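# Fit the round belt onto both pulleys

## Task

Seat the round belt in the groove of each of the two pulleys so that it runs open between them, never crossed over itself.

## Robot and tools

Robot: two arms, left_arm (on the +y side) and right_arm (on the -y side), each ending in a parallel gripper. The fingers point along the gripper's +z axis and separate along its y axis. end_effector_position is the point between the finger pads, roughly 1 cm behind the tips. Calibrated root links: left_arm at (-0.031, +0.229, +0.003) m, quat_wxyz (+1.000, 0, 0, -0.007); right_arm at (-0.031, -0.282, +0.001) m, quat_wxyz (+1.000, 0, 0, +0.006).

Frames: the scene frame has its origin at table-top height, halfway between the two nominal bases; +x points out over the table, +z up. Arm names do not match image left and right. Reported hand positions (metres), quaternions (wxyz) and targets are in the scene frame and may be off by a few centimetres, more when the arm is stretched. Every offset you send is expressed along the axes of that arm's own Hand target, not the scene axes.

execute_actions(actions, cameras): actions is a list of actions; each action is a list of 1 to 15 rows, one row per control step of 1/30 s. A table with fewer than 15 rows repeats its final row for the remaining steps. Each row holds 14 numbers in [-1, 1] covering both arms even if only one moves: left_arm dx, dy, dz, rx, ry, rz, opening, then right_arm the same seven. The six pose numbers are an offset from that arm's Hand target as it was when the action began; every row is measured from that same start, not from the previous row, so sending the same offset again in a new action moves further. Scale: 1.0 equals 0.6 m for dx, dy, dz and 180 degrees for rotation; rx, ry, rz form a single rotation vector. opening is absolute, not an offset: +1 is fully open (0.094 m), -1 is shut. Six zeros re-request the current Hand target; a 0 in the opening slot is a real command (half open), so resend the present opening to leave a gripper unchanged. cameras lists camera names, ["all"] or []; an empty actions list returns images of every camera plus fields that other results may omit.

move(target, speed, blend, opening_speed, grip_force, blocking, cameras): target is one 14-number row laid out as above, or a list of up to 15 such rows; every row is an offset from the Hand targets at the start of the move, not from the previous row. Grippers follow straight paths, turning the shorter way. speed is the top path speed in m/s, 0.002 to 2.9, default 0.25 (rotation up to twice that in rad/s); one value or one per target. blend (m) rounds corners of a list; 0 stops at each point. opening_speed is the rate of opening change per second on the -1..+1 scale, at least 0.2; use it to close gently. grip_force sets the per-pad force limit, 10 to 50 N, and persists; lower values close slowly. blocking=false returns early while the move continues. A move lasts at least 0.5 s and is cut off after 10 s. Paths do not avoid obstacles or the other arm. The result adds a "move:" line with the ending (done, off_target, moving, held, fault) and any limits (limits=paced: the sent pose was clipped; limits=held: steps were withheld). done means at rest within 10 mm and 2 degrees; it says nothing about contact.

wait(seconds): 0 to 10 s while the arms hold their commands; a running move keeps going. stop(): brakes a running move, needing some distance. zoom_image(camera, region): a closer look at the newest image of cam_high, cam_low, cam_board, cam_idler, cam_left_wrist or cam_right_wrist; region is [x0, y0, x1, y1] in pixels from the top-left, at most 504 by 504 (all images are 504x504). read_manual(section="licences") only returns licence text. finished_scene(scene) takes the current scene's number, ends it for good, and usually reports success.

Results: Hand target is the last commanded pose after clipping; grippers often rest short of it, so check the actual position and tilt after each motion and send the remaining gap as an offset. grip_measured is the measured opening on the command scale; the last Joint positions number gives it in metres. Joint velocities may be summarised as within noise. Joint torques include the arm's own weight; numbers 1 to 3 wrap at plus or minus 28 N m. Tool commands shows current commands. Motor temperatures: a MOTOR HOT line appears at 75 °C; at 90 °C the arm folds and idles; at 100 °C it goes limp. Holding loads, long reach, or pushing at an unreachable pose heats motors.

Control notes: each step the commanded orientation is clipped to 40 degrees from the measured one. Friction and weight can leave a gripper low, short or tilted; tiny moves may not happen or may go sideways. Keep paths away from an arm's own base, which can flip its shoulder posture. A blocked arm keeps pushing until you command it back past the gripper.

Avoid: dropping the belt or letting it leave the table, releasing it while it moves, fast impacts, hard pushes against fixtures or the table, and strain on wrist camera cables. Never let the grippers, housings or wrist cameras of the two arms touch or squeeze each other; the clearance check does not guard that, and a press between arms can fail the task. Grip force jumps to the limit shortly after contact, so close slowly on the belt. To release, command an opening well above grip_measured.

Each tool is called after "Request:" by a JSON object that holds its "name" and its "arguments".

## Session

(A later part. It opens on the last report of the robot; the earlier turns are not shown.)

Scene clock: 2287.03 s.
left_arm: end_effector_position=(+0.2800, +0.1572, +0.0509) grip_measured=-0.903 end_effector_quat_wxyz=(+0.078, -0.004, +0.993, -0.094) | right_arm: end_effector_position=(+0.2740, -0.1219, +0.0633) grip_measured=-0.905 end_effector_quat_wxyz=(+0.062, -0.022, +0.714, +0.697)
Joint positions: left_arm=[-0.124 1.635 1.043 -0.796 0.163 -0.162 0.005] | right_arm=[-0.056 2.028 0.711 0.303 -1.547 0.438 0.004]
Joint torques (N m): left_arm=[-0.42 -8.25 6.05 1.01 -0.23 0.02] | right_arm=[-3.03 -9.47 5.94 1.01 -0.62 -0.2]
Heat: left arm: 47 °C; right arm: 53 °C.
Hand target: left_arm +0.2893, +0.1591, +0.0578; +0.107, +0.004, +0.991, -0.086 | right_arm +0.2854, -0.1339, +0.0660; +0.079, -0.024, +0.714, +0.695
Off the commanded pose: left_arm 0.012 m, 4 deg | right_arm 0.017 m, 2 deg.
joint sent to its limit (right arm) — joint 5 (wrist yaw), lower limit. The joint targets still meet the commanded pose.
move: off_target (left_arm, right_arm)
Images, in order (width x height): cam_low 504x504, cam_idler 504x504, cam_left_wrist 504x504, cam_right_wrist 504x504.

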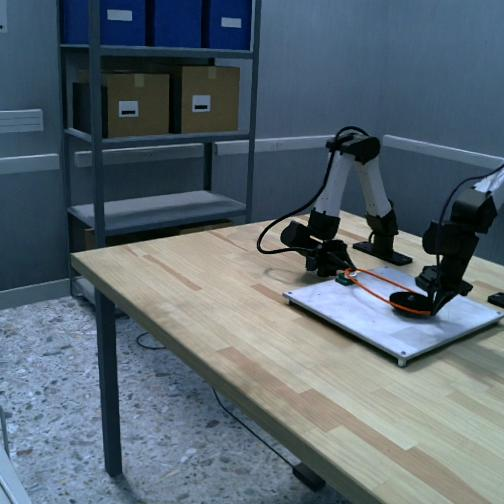

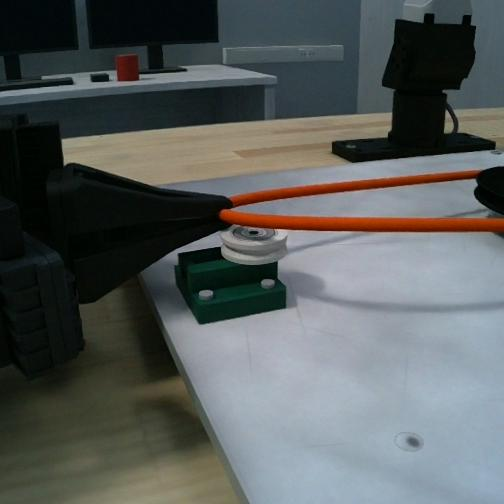

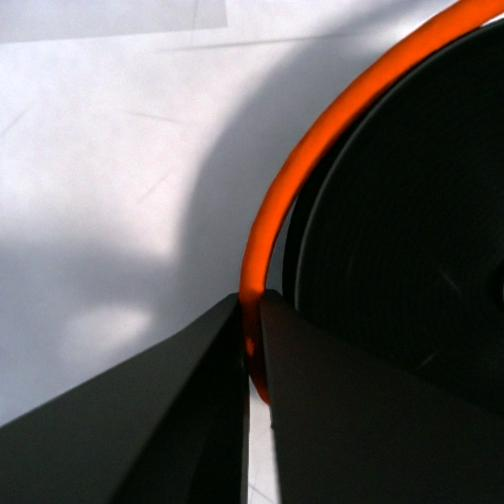

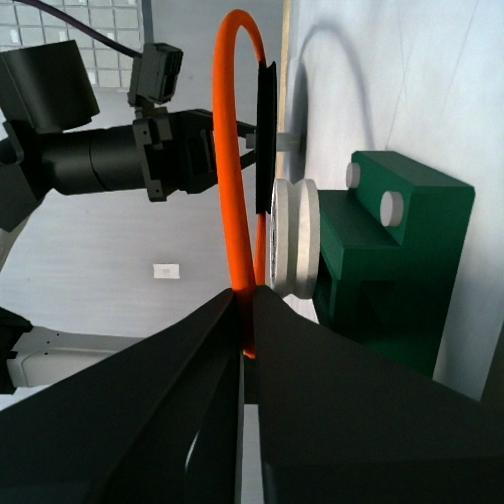

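Request:
{"name": "move", "arguments": {"target": [0,0.0,0.004,0,-0.06,0,-0.96,0,0,0,0,0,0,-0.96], "speed": 0.08, "cameras": ["cam_left_wrist","cam_low","cam_idler"]}}

Request:
{"name": "zoom_image", "arguments": {"camera": "cam_low", "region": [380, 270, 450, 330]}}

Request:
{"name": "zoom_image", "arguments": {"camera": "cam_idler", "region": [304, 100, 504, 300]}}

Scene clock: 2308.90 s.
left_arm: end_effector_position=(+0.2760, +0.1566, +0.0491) grip_measured=-0.903 end_effector_quat_wxyz=(+0.162, -0.010, +0.982, -0.096) | right_arm: end_effector_position=(+0.2745, -0.1233, +0.0632) grip_measured=-0.905 end_effector_quat_wxyz=(+0.062, -0.020, +0.714, +0.697)
Joint positions: left_arm=[-0.144 1.483 0.84 -0.571 0.134 -0.204 0.005] | right_arm=[-0.061 2.028 0.724 0.245 -1.547 0.395 0.004]
Joint torques (N m): left_arm=[-0.62 -6.63 5.89 1.59 -0.34 0.02] | right_arm=[-2.62 -9.52 5.81 1.03 -0.54 -0.24]
Heat: left arm: 51 °C; right arm: 50 °C.
Hand target: left_arm +0.2898, +0.1586, +0.0555; +0.200, -0.004, +0.976, -0.086 | right_arm +0.2854, -0.1339, +0.0660; +0.079, -0.024, +0.714, +0.695
Off the commanded pose: left_arm 0.015 m, 5 deg | right_arm 0.015 m, 2 deg.
joint sent to its limit (right arm) — joint 5 (wrist yaw), lower limit. The joint targets still meet the commanded pose.
move: off_target (left_arm, right_arm)
Images, in order (width x height): cam_low 504x504, cam_idler 504x504, cam_left_wrist 504x504.

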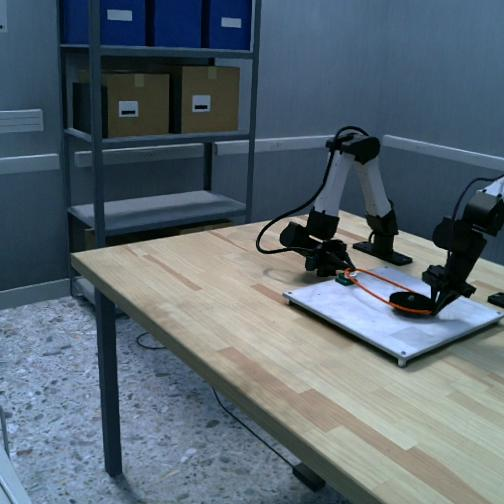

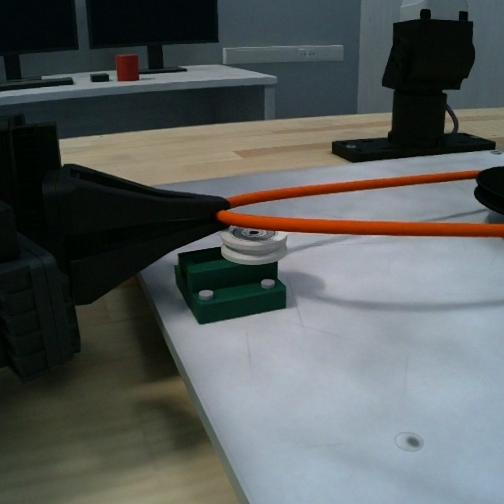

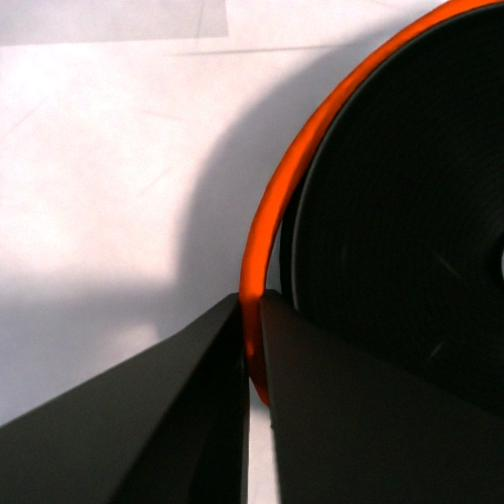

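Scaled by 7.200 from the camera's 504x504 image, which has a finer 720x720 frame.

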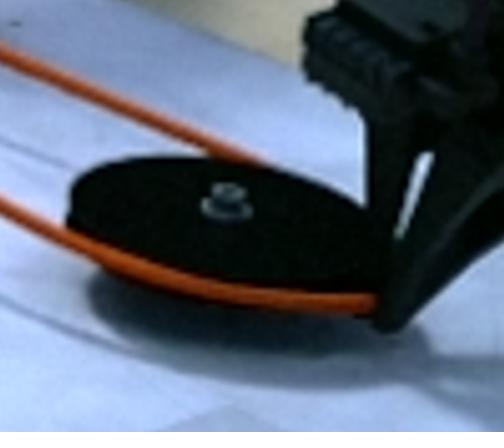

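Scaled by 2.520 from the camera's 504x504 image, which has a finer 720x720 frame.

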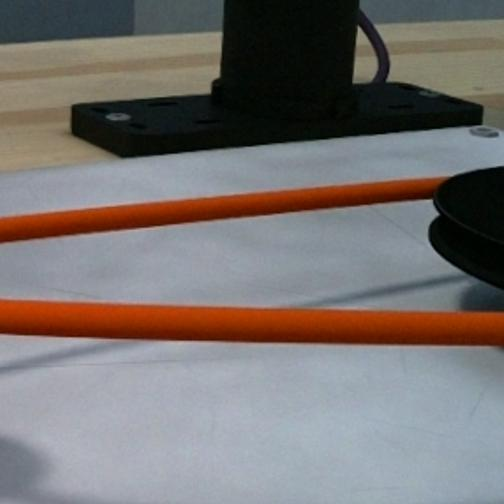

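Request:
{"name": "move", "arguments": {"target": [0.0039,0.0017,0.009,0,0,0,-0.96,0.0005,0.0143,0.0328,0,0,0,-0.96], "speed": 0.06, "cameras": ["cam_left_wrist","cam_low","cam_idler"]}}

Request:
{"name": "zoom_image", "arguments": {"camera": "cam_low", "region": [350, 220, 500, 350]}}

Request:
{"name": "zoom_image", "arguments": {"camera": "cam_idler", "region": [304, 100, 504, 300]}}

Scene clock: 2324.00 s.
left_arm: end_effector_position=(+0.2821, +0.1570, +0.0480) grip_measured=-0.903 end_effector_quat_wxyz=(+0.179, -0.010, +0.979, -0.096) | right_arm: end_effector_position=(+0.2829, -0.1125, +0.0679) grip_measured=-0.905 end_effector_quat_wxyz=(+0.053, -0.025, +0.719, +0.692)
Joint positions: left_arm=[-0.144 1.483 0.823 -0.521 0.126 -0.204 0.005] | right_arm=[-0.024 2.028 0.73 0.401 -1.525 0.564 0.004]
Joint torques (N m): left_arm=[-0.7 -5.65 5.83 1.48 -0.28 0.04] | right_arm=[-0.34 -12.6 3.23 1.3 -0.42 -0.01]
Heat: left arm: 50 °C; right arm: 49 °C.
Hand target: left_arm +0.2898, +0.1587, +0.0496; +0.200, -0.004, +0.976, -0.086 | right_arm +0.2855, -0.1140, +0.0741; +0.079, -0.024, +0.714, +0.695
Off the commanded pose: left_arm 0.008 m, 3 deg | right_arm 0.007 m, 3 deg.
move: off_target (left_arm, right_arm)
Images, in order (width x height): cam_low 504x504, cam_idler 504x504, cam_left_wrist 504x504.

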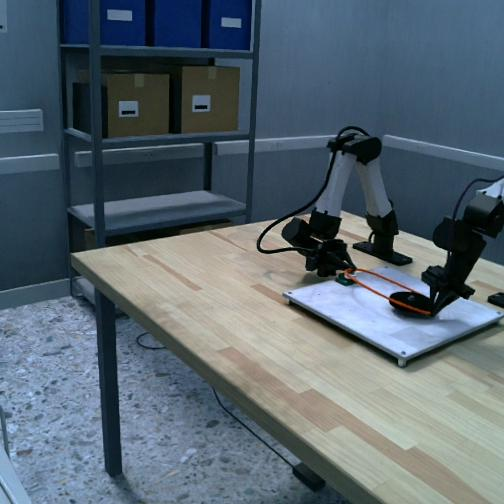

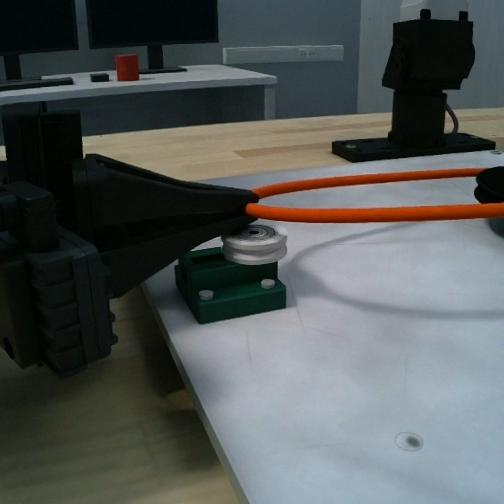

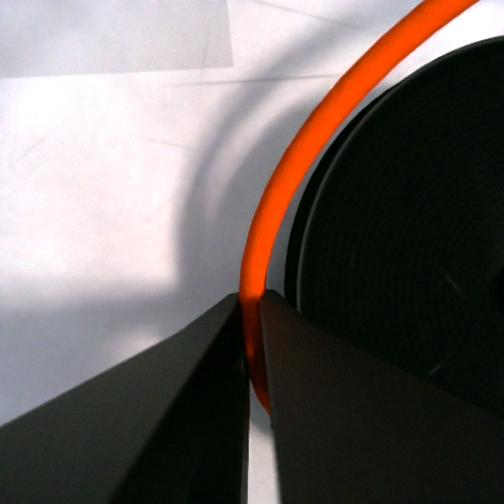

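Scaled by 3.360 from the camera's 504x504 image, which has a finer 720x720 frame.

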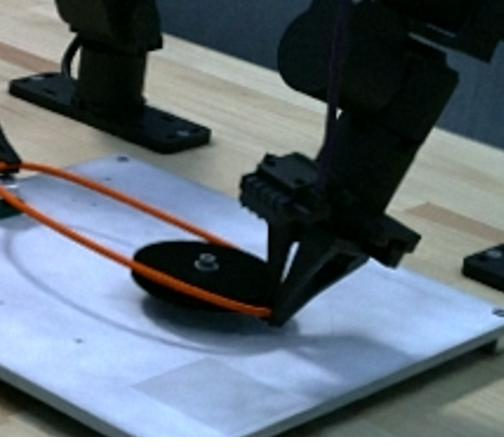

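Scaled by 2.520 from the camera's 504x504 image, which has a finer 720x720 frame.

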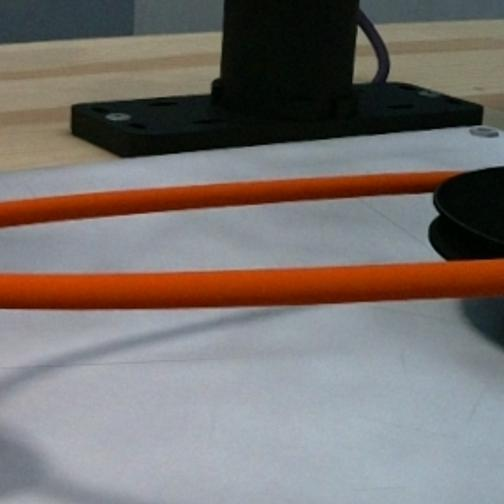

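Request:
{"name": "move", "arguments": {"target": [0.0092,0.0212,0.003,0,0,0,-0.96,0.0005,0.004,0.0133,0,0,0,-0.96], "speed": 0.06, "cameras": ["cam_left_wrist","cam_low","cam_board"]}}

Request:
{"name": "zoom_image", "arguments": {"camera": "cam_low", "region": [350, 220, 500, 350]}}

Request:
{"name": "zoom_image", "arguments": {"camera": "cam_board", "region": [304, 140, 504, 360]}}

Scene clock: 2335.60 s.
left_arm: end_effector_position=(+0.2824, +0.1613, +0.0416) grip_measured=-0.903 end_effector_quat_wxyz=(+0.186, -0.003, +0.977, -0.102) | right_arm: end_effector_position=(+0.2839, -0.1058, +0.0690) grip_measured=-0.905 end_effector_quat_wxyz=(+0.053, -0.025, +0.724, +0.688)
Joint positions: left_arm=[-0.118 1.483 0.787 -0.473 0.149 -0.17 0.005] | right_arm=[-0.002 2.028 0.703 0.56 -1.501 0.696 0.004]
Joint torques (N m): left_arm=[1.21 -6.43 5.68 1.23 -0.33 0.1] | right_arm=[-0.01 -13.04 3.32 1.42 -0.41 -0.06]
Heat: left arm: 48 °C; right arm: 51 °C.
Hand target: left_arm +0.2858, +0.1707, +0.0436; +0.200, -0.004, +0.976, -0.086 | right_arm +0.2854, -0.1059, +0.0762; +0.079, -0.024, +0.714, +0.695
Off the commanded pose: left_arm 0.010 m, 2 deg | right_arm 0.007 m, 3 deg.
move: off_target (right_arm)
Images, in order (width x height): cam_low 504x504, cam_board 504x504, cam_left_wrist 504x504.

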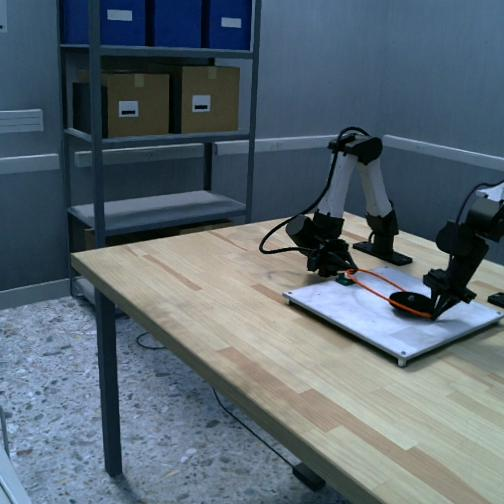

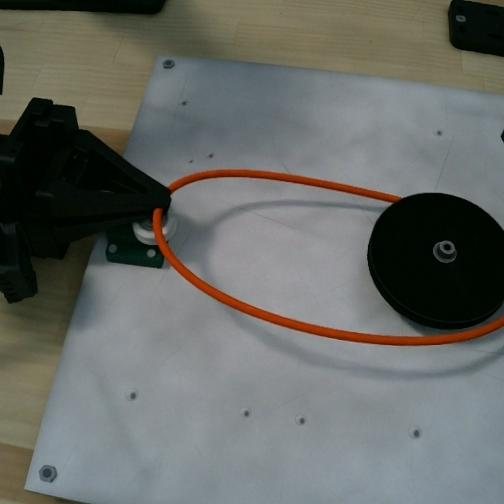

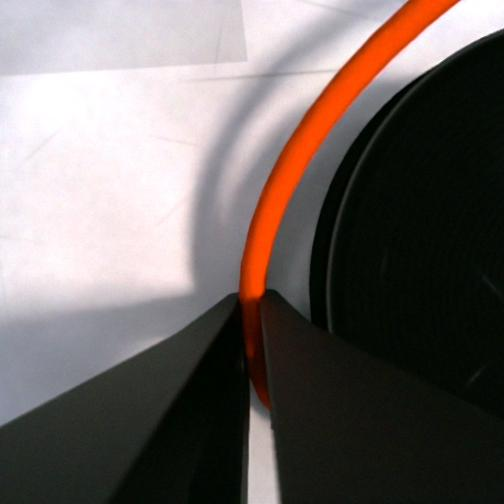

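Scaled by 3.360 from the camera's 504x504 image, which has a finer 720x720 frame.

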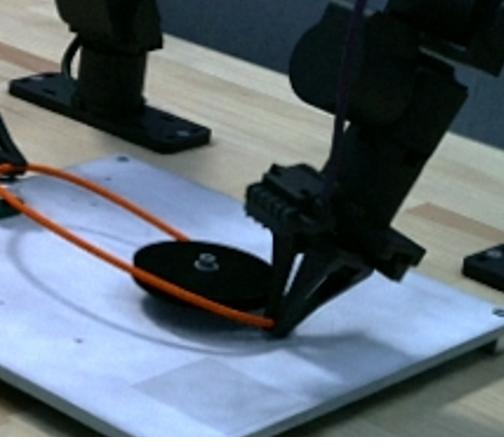

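Scaled by 2.291 from the camera's 504x504 image, which has a finer 720x720 frame.

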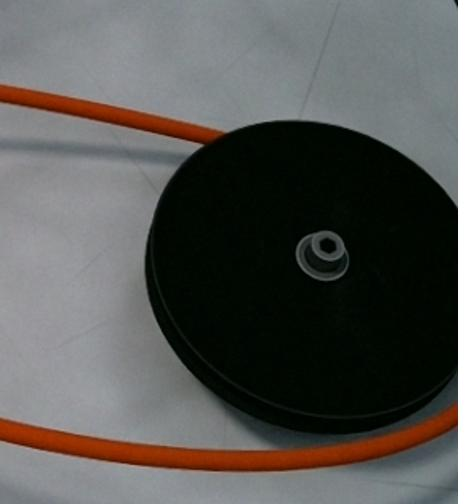

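Request:
{"name": "move", "arguments": {"target": [0,0,0,0,0,0,-0.96,-0.0003,-0.0183,-0.046,0,0,0,-0.96], "speed": 0.05, "cameras": ["cam_left_wrist","cam_low","cam_idler"]}}

Request:
{"name": "zoom_image", "arguments": {"camera": "cam_low", "region": [380, 270, 450, 330]}}

Request:
{"name": "zoom_image", "arguments": {"camera": "cam_idler", "region": [304, 100, 504, 300]}}

Scene clock: 2348.83 s.
left_arm: end_effector_position=(+0.2831, +0.1574, +0.0428) grip_measured=-0.903 end_effector_quat_wxyz=(+0.187, -0.001, +0.976, -0.113) | right_arm: end_effector_position=(+0.2824, -0.1249, +0.0641) grip_measured=-0.905 end_effector_quat_wxyz=(+0.074, -0.022, +0.715, +0.695)
Joint positions: left_arm=[-0.118 1.483 0.787 -0.466 0.171 -0.17 0.005] | right_arm=[-0.065 2.044 0.689 0.517 -1.539 0.595 0.004]
Joint torques (N m): left_arm=[1.25 -6.43 5.79 1.21 -0.53 0.1] | right_arm=[-2.11 -10.18 3.66 1.16 -0.64 -0.22]
Heat: left arm: 48 °C; right arm: 52 °C.
Hand target: left_arm +0.2858, +0.1707, +0.0436; +0.200, -0.004, +0.976, -0.086 | right_arm +0.2850, -0.1338, +0.0659; +0.079, -0.024, +0.714, +0.695
Off the commanded pose: left_arm 0.014 m, 3 deg | right_arm 0.009 m, 1 deg.
joint sent to its limit (right arm) — joint 5 (wrist yaw), lower limit. The joint targets still meet the commanded pose.
move: off_target (left_arm)
Images, in order (width x height): cam_low 504x504, cam_idler 504x504, cam_left_wrist 504x504.

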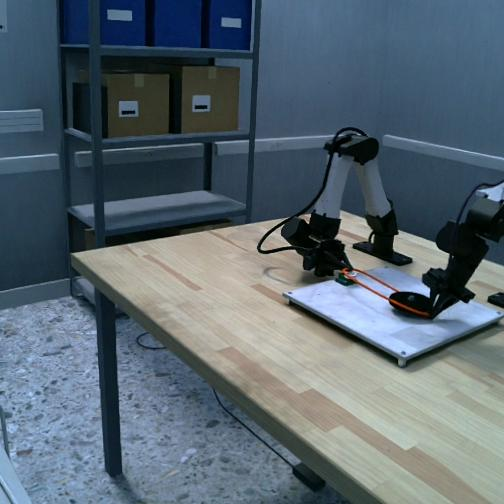

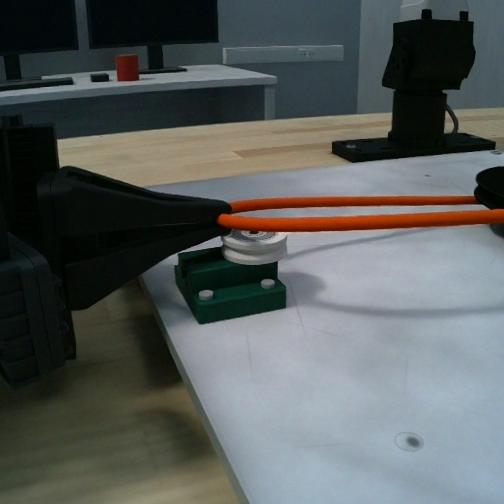

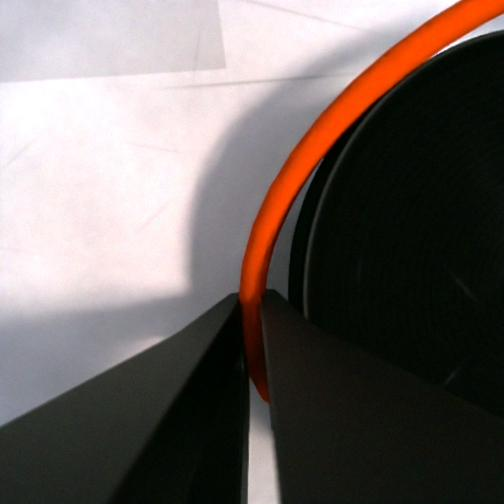

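Scaled by 7.200 from the camera's 504x504 image, which has a finer 720x720 frame.

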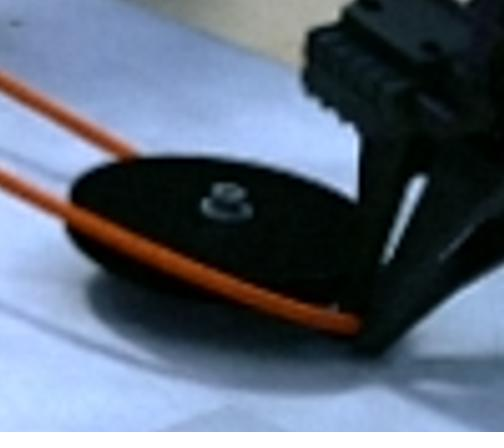

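Scaled by 2.520 from the camera's 504x504 image, which has a finer 720x720 frame.

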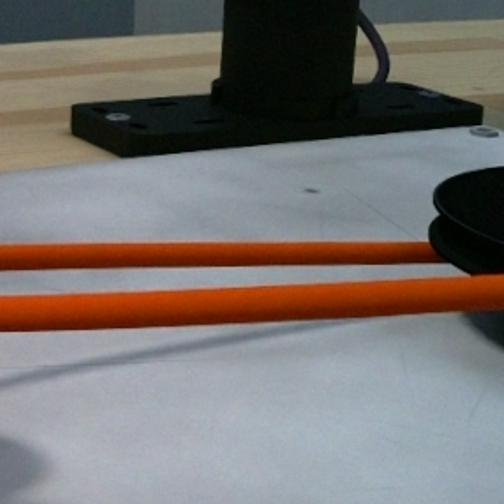

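Request:
{"name": "move", "arguments": {"target": [-0.0078,-0.019,-0.004,0,0.035,0,-0.96,0,0,0,0,0,0,-0.96], "speed": 0.05, "cameras": ["cam_left_wrist","cam_low","cam_idler","cam_right_wrist"]}}

Request:
{"name": "zoom_image", "arguments": {"camera": "cam_low", "region": [380, 270, 450, 330]}}

Request:
{"name": "zoom_image", "arguments": {"camera": "cam_idler", "region": [304, 100, 504, 300]}}

Scene clock: 2356.90 s.
left_arm: end_effector_position=(+0.2823, +0.1570, +0.0460) grip_measured=-0.903 end_effector_quat_wxyz=(+0.140, -0.002, +0.985, -0.100) | right_arm: end_effector_position=(+0.2824, -0.1249, +0.0641) grip_measured=-0.905 end_effector_quat_wxyz=(+0.074, -0.022, +0.715, +0.695)
Joint positions: left_arm=[-0.128 1.548 0.901 -0.614 0.155 -0.17 0.005] | right_arm=[-0.065 2.044 0.689 0.516 -1.539 0.594 0.004]
Joint torques (N m): left_arm=[-0.55 -5.11 8.87 0.84 -0.29 -0.02] | right_arm=[-2.04 -10.35 3.63 1.23 -0.62 -0.16]
Heat: left arm: 48 °C; right arm: 52 °C.
Hand target: left_arm +0.2890, +0.1600, +0.0497; +0.146, +0.001, +0.986, -0.086 | right_arm +0.2850, -0.1333, +0.0659; +0.084, -0.019, +0.711, +0.697 (not the last commanded pose)
Off the commanded pose: left_arm 0.008 m, 2 deg | right_arm 0.009 m, 1 deg.
move: done
Images, in order (width x height): cam_low 504x504, cam_idler 504x504, cam_left_wrist 504x504, cam_right_wrist 504x504.

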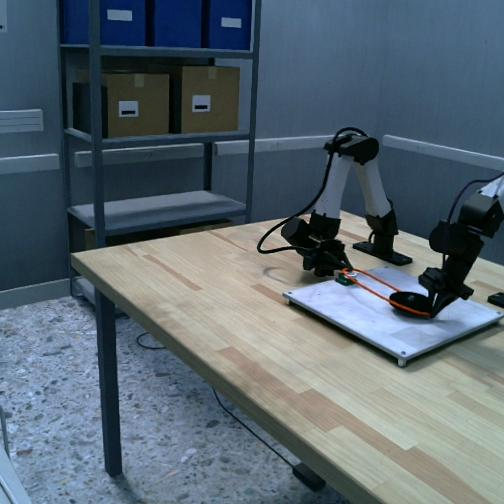

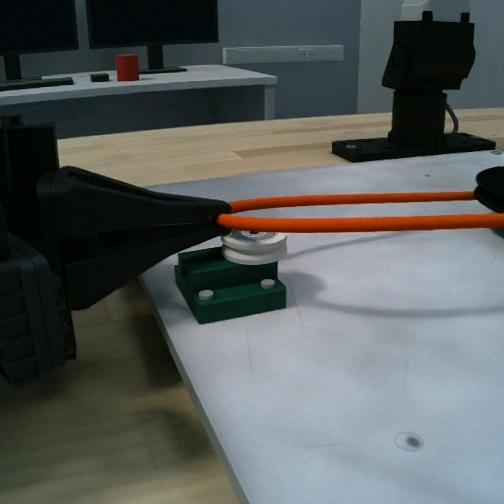

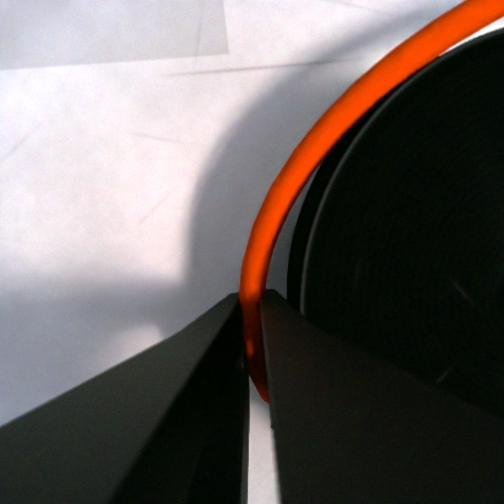

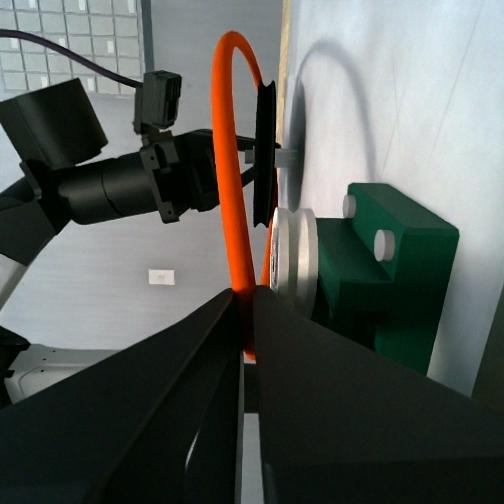

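Scaled by 7.200 from the camera's 504x504 image, which has a finer 720x720 frame.

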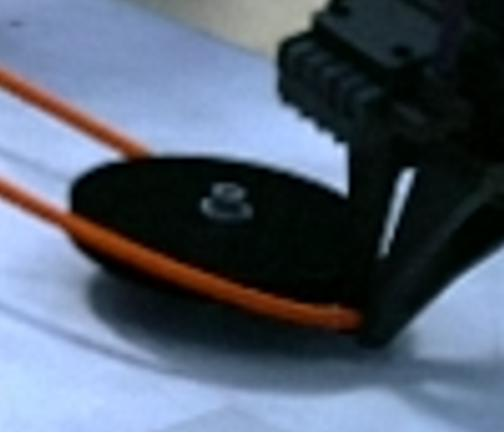

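Scaled by 2.520 from the camera's 504x504 image, which has a finer 720x720 frame.

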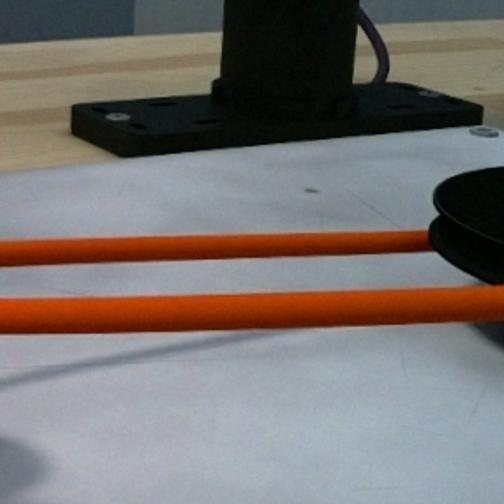

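Request:
{"name": "move", "arguments": {"target": [-0.0048,-0.0028,-0.0157,0,0,0,-0.96,0,0,0,0,0,0,-0.96], "speed": 0.05, "cameras": ["cam_left_wrist","cam_low","cam_idler"]}}

Request:
{"name": "zoom_image", "arguments": {"camera": "cam_low", "region": [380, 270, 450, 330]}}

Request:
{"name": "zoom_image", "arguments": {"camera": "cam_idler", "region": [304, 100, 504, 300]}}

Scene clock: 2372.33 s.
left_arm: end_effector_position=(+0.2814, +0.1572, +0.0509) grip_measured=-0.903 end_effector_quat_wxyz=(+0.133, -0.003, +0.986, -0.098) | right_arm: end_effector_position=(+0.2824, -0.1249, +0.0641) grip_measured=-0.905 end_effector_quat_wxyz=(+0.074, -0.022, +0.715, +0.695)
Joint positions: left_arm=[-0.128 1.548 0.927 -0.655 0.155 -0.171 0.005] | right_arm=[-0.065 2.044 0.689 0.516 -1.539 0.594 0.004]
Joint torques (N m): left_arm=[-0.62 -6.31 9.13 0.8 -0.27 -0.03] | right_arm=[-2.06 -10.33 3.54 1.18 -0.64 -0.12]
Heat: left arm: 45 °C; right arm: 52 °C.
Hand target: left_arm +0.2888, +0.1600, +0.0596; +0.146, +0.001, +0.986, -0.086 | right_arm +0.2850, -0.1333, +0.0659; +0.084, -0.019, +0.711, +0.697
Off the commanded pose: left_arm 0.012 m, 2 deg | right_arm 0.009 m, 1 deg.
move: off_target (left_arm)
Images, in order (width x height): cam_low 504x504, cam_idler 504x504, cam_left_wrist 504x504.

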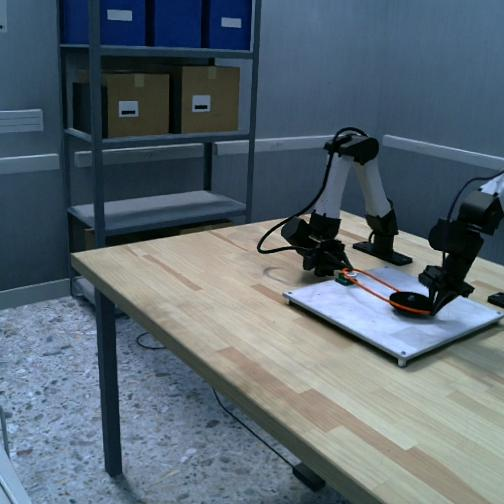

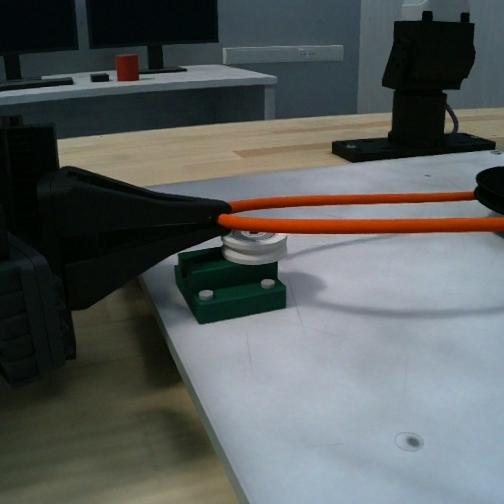

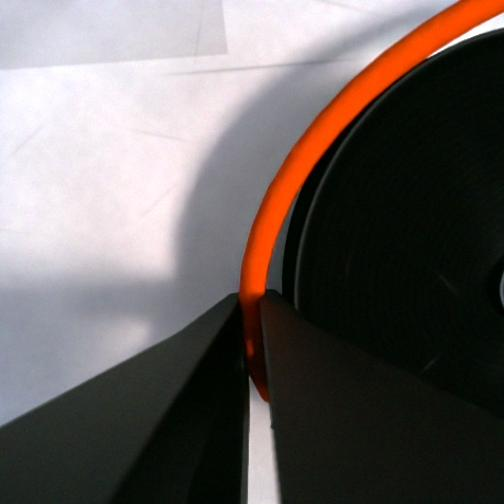

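Scaled by 7.200 from the camera's 504x504 image, which has a finer 720x720 frame.

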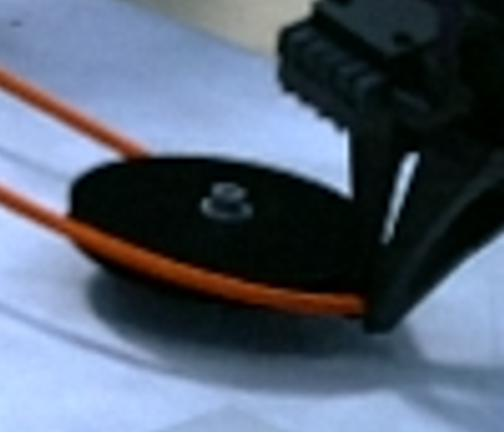

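Scaled by 2.520 from the camera's 504x504 image, which has a finer 720x720 frame.

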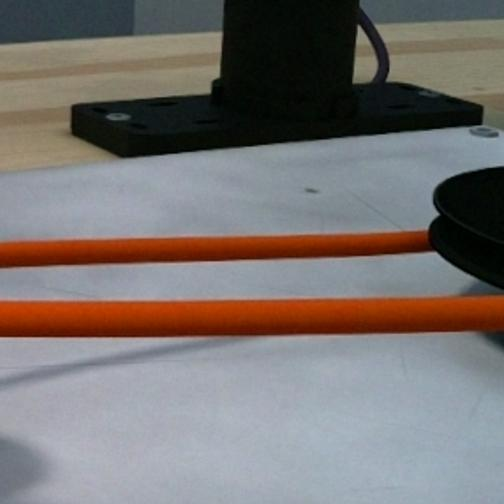

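Request:
{"name": "move", "arguments": {"target": [-0.0029,-0.0017,-0.0094,0,0,0,-0.96,0,0,0,0,0,0,-0.96], "speed": 0.05, "cameras": ["cam_low","cam_idler"]}}

Request:
{"name": "zoom_image", "arguments": {"camera": "cam_low", "region": [380, 270, 450, 330]}}

Request:
{"name": "zoom_image", "arguments": {"camera": "cam_idler", "region": [304, 100, 504, 300]}}

Scene clock: 2381.23 s.
left_arm: end_effector_position=(+0.2804, +0.1573, +0.0536) grip_measured=-0.903 end_effector_quat_wxyz=(+0.128, -0.003, +0.987, -0.097) | right_arm: end_effector_position=(+0.2824, -0.1249, +0.0641) grip_measured=-0.905 end_effector_quat_wxyz=(+0.074, -0.022, +0.715, +0.695)
Joint positions: left_arm=[-0.129 1.548 0.942 -0.679 0.153 -0.171 0.005] | right_arm=[-0.065 2.044 0.689 0.516 -1.539 0.594 0.004]
Joint torques (N m): left_arm=[-0.44 -6.99 9.29 0.78 -0.27 -0.03] | right_arm=[-2.18 -9.98 3.55 1.22 -0.61 -0.14]
Heat: left arm: 45 °C; right arm: 51 °C.
Hand target: left_arm +0.2889, +0.1601, +0.0656; +0.146, +0.000, +0.986, -0.086 | right_arm +0.2850, -0.1333, +0.0659; +0.084, -0.019, +0.711, +0.697
Off the commanded pose: left_arm 0.015 m, 2 deg | right_arm 0.009 m, 1 deg.
move: off_target (left_arm)
Images, in order (width x height): cam_low 504x504, cam_idler 504x504.

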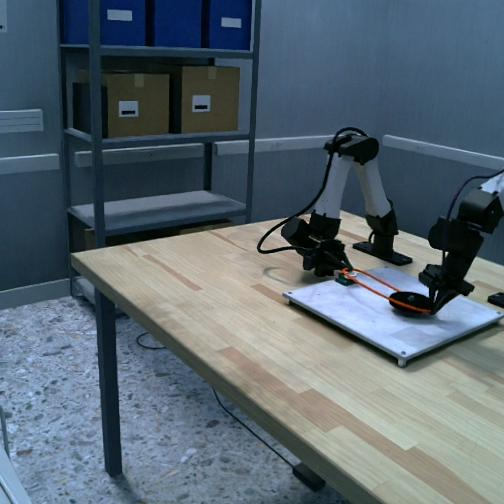

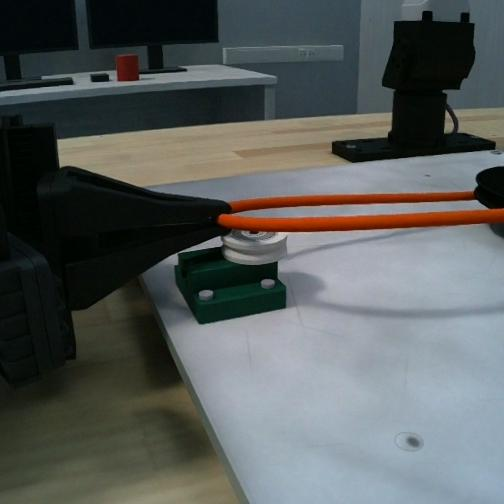

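Scaled by 7.200 from the camera's 504x504 image, which has a finer 720x720 frame.

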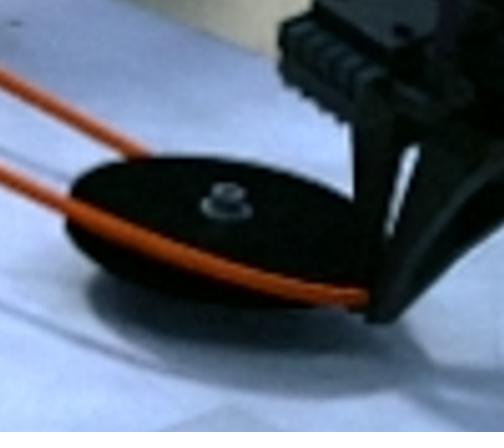

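Scaled by 2.520 from the camera's 504x504 image, which has a finer 720x720 frame.

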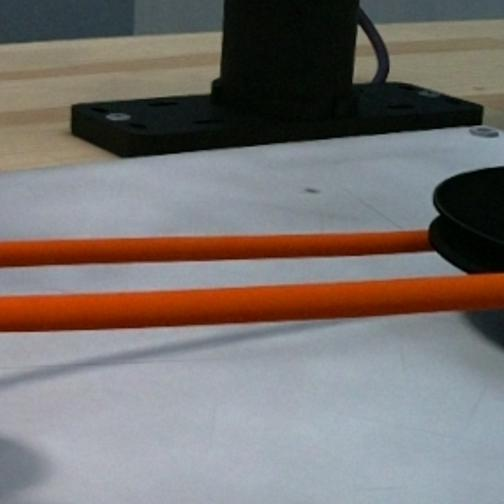

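Request:
{"name": "move", "arguments": {"target": [0,0,0,0,0.02,0,-0.96,0,0,0,0,0,0,-0.96], "speed": 0.05, "cameras": ["cam_low","cam_idler","cam_right_wrist","cam_left_wrist"]}}

Request:
{"name": "zoom_image", "arguments": {"camera": "cam_low", "region": [380, 270, 450, 330]}}

Request:
{"name": "zoom_image", "arguments": {"camera": "cam_idler", "region": [304, 100, 504, 300]}}

Request:
{"name": "zoom_image", "arguments": {"camera": "cam_right_wrist", "region": [180, 20, 320, 300]}}

Scene clock: 2391.43 s.
left_arm: end_effector_position=(+0.2796, +0.1572, +0.0579) grip_measured=-0.903 end_effector_quat_wxyz=(+0.103, -0.004, +0.990, -0.093) | right_arm: end_effector_position=(+0.2824, -0.1249, +0.0641) grip_measured=-0.905 end_effector_quat_wxyz=(+0.074, -0.022, +0.715, +0.695)
Joint positions: left_arm=[-0.129 1.582 1.007 -0.763 0.153 -0.171 0.005] | right_arm=[-0.065 2.044 0.689 0.516 -1.539 0.594 0.004]
Joint torques (N m): left_arm=[0.29 -5.9 9.59 0.73 -0.15 0.12] | right_arm=[-2 -10.22 3.49 1.21 -0.61 -0.15]
Heat: left arm: 46 °C; right arm: 51 °C.
Hand target: left_arm +0.2889, +0.1601, +0.0657; +0.115, +0.003, +0.990, -0.086 | right_arm +0.2850, -0.1333, +0.0659; +0.084, -0.019, +0.711, +0.697
Off the commanded pose: left_arm 0.012 m, 2 deg | right_arm 0.009 m, 1 deg.
move: off_target (left_arm)
Images, in order (width x height): cam_low 504x504, cam_idler 504x504, cam_left_wrist 504x504, cam_right_wrist 504x504.

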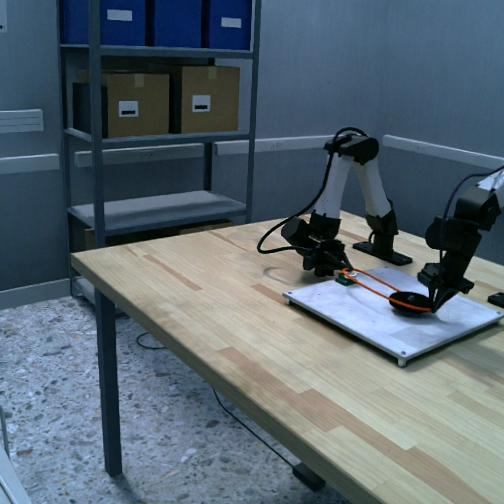

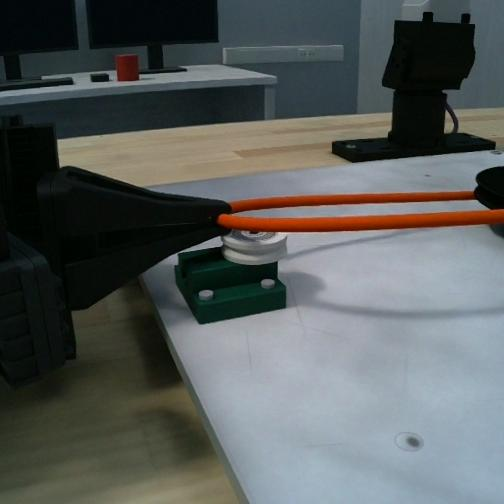

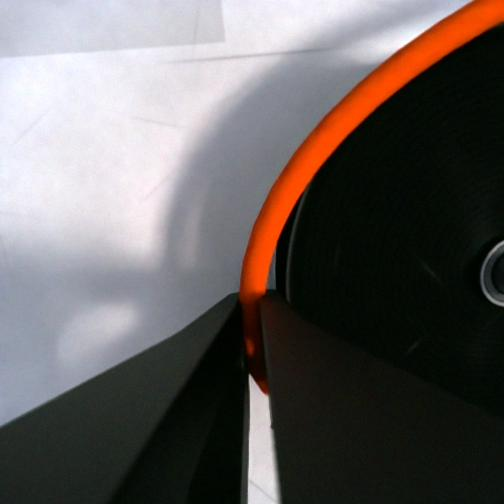

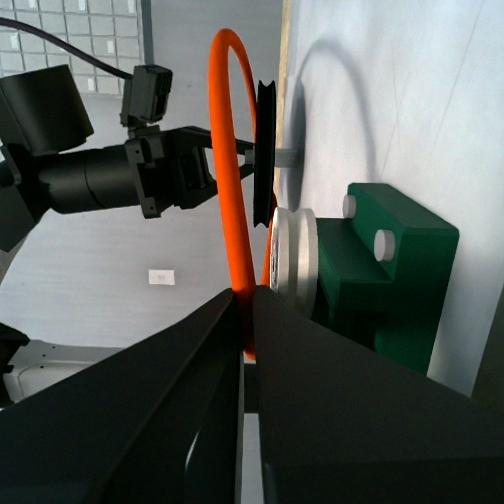

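Scaled by 7.200 from the camera's 504x504 image, which has a finer 720x720 frame.

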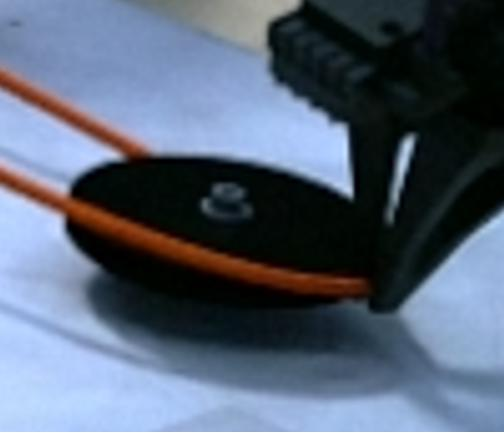

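Scaled by 2.520 from the camera's 504x504 image, which has a finer 720x720 frame.

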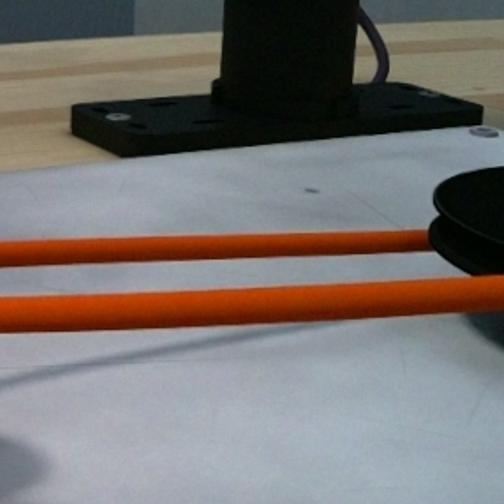

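Scaled by 1.800 from the camera's 504x504 image, which has a finer 720x720 frame.

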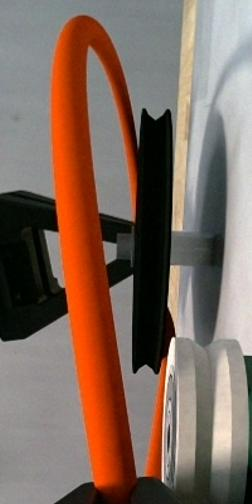

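Request:
{"name": "move", "arguments": {"target": [-0.0023,0.02,0.0177,0,0,0,-0.96,0.0003,0.0055,0.0227,0,0,0,-0.96], "speed": 0.05, "cameras": ["cam_low","cam_idler","cam_right_wrist"]}}

Request:
{"name": "zoom_image", "arguments": {"camera": "cam_low", "region": [380, 270, 450, 330]}}

Request:
{"name": "zoom_image", "arguments": {"camera": "cam_idler", "region": [304, 100, 504, 300]}}

Request:
{"name": "zoom_image", "arguments": {"camera": "cam_right_wrist", "region": [180, 20, 320, 300]}}

Scene clock: 2405.47 s.
left_arm: end_effector_position=(+0.2834, +0.1580, +0.0537) grip_measured=-0.903 end_effector_quat_wxyz=(+0.102, +0.004, +0.989, -0.108) | right_arm: end_effector_position=(+0.2842, -0.1184, +0.0670) grip_measured=-0.905 end_effector_quat_wxyz=(+0.067, -0.022, +0.717, +0.693)
Joint positions: left_arm=[-0.106 1.603 1.007 -0.744 0.189 -0.134 0.005] | right_arm=[-0.043 2.044 0.682 0.615 -1.526 0.697 0.004]
Joint torques (N m): left_arm=[1.59 -5.45 7.65 0.92 -0.39 0.12] | right_arm=[-0.28 -11.06 3.14 1.47 -0.35 -0.02]
Heat: left arm: 46 °C; right arm: 51 °C.
Hand target: left_arm +0.2930, +0.1701, +0.0537; +0.115, +0.003, +0.990, -0.086 | right_arm +0.2856, -0.1197, +0.0689; +0.084, -0.019, +0.711, +0.698
Off the commanded pose: left_arm 0.015 m, 3 deg | right_arm 0.003 m, 2 deg.
move: off_target (left_arm)
Images, in order (width x height): cam_low 504x504, cam_idler 504x504, cam_right_wrist 504x504.

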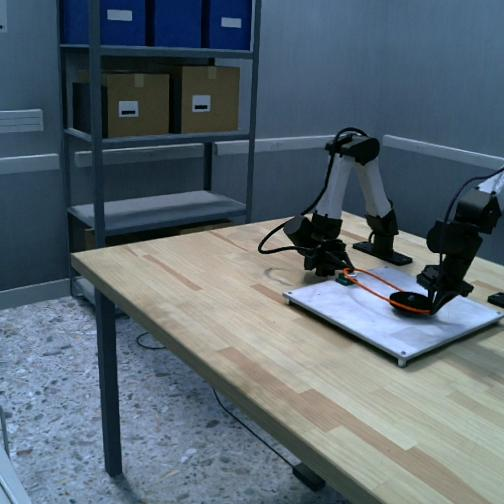

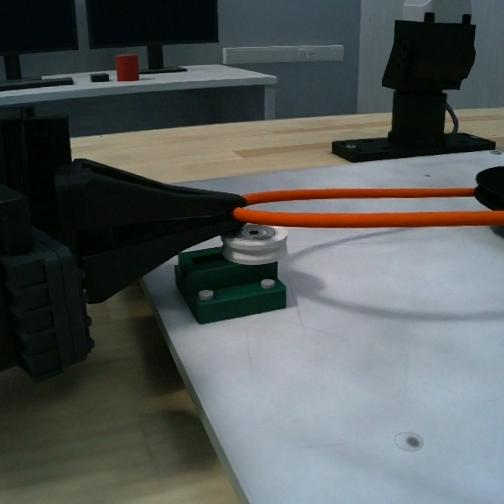

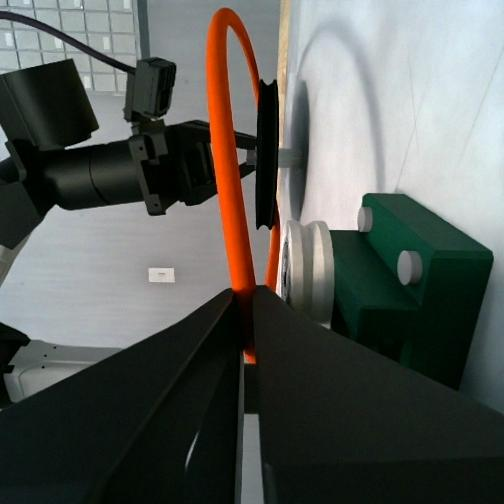

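Scaled by 7.200 from the camera's 504x504 image, which has a finer 720x720 frame.

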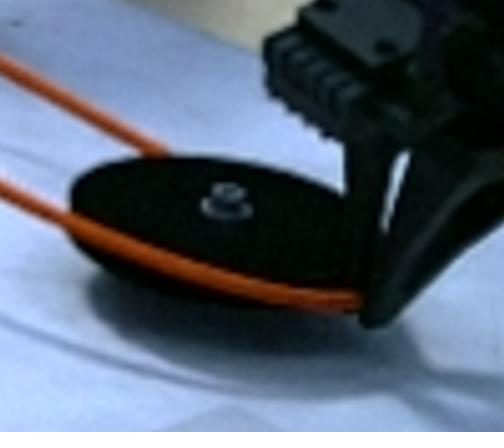

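Scaled by 2.520 from the camera's 504x504 image, which has a finer 720x720 frame.

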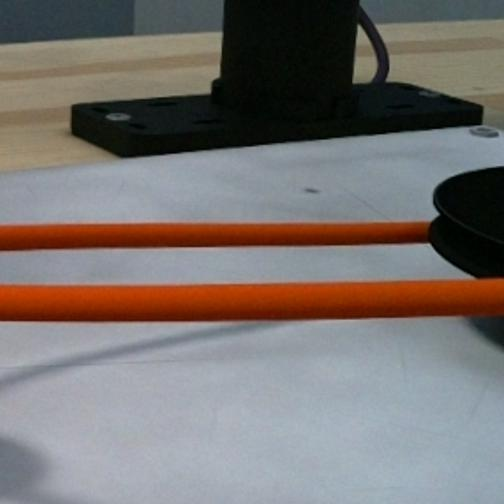

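Scaled by 1.800 from the camera's 504x504 image, which has a finer 720x720 frame.

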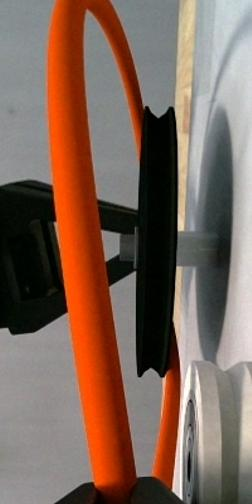

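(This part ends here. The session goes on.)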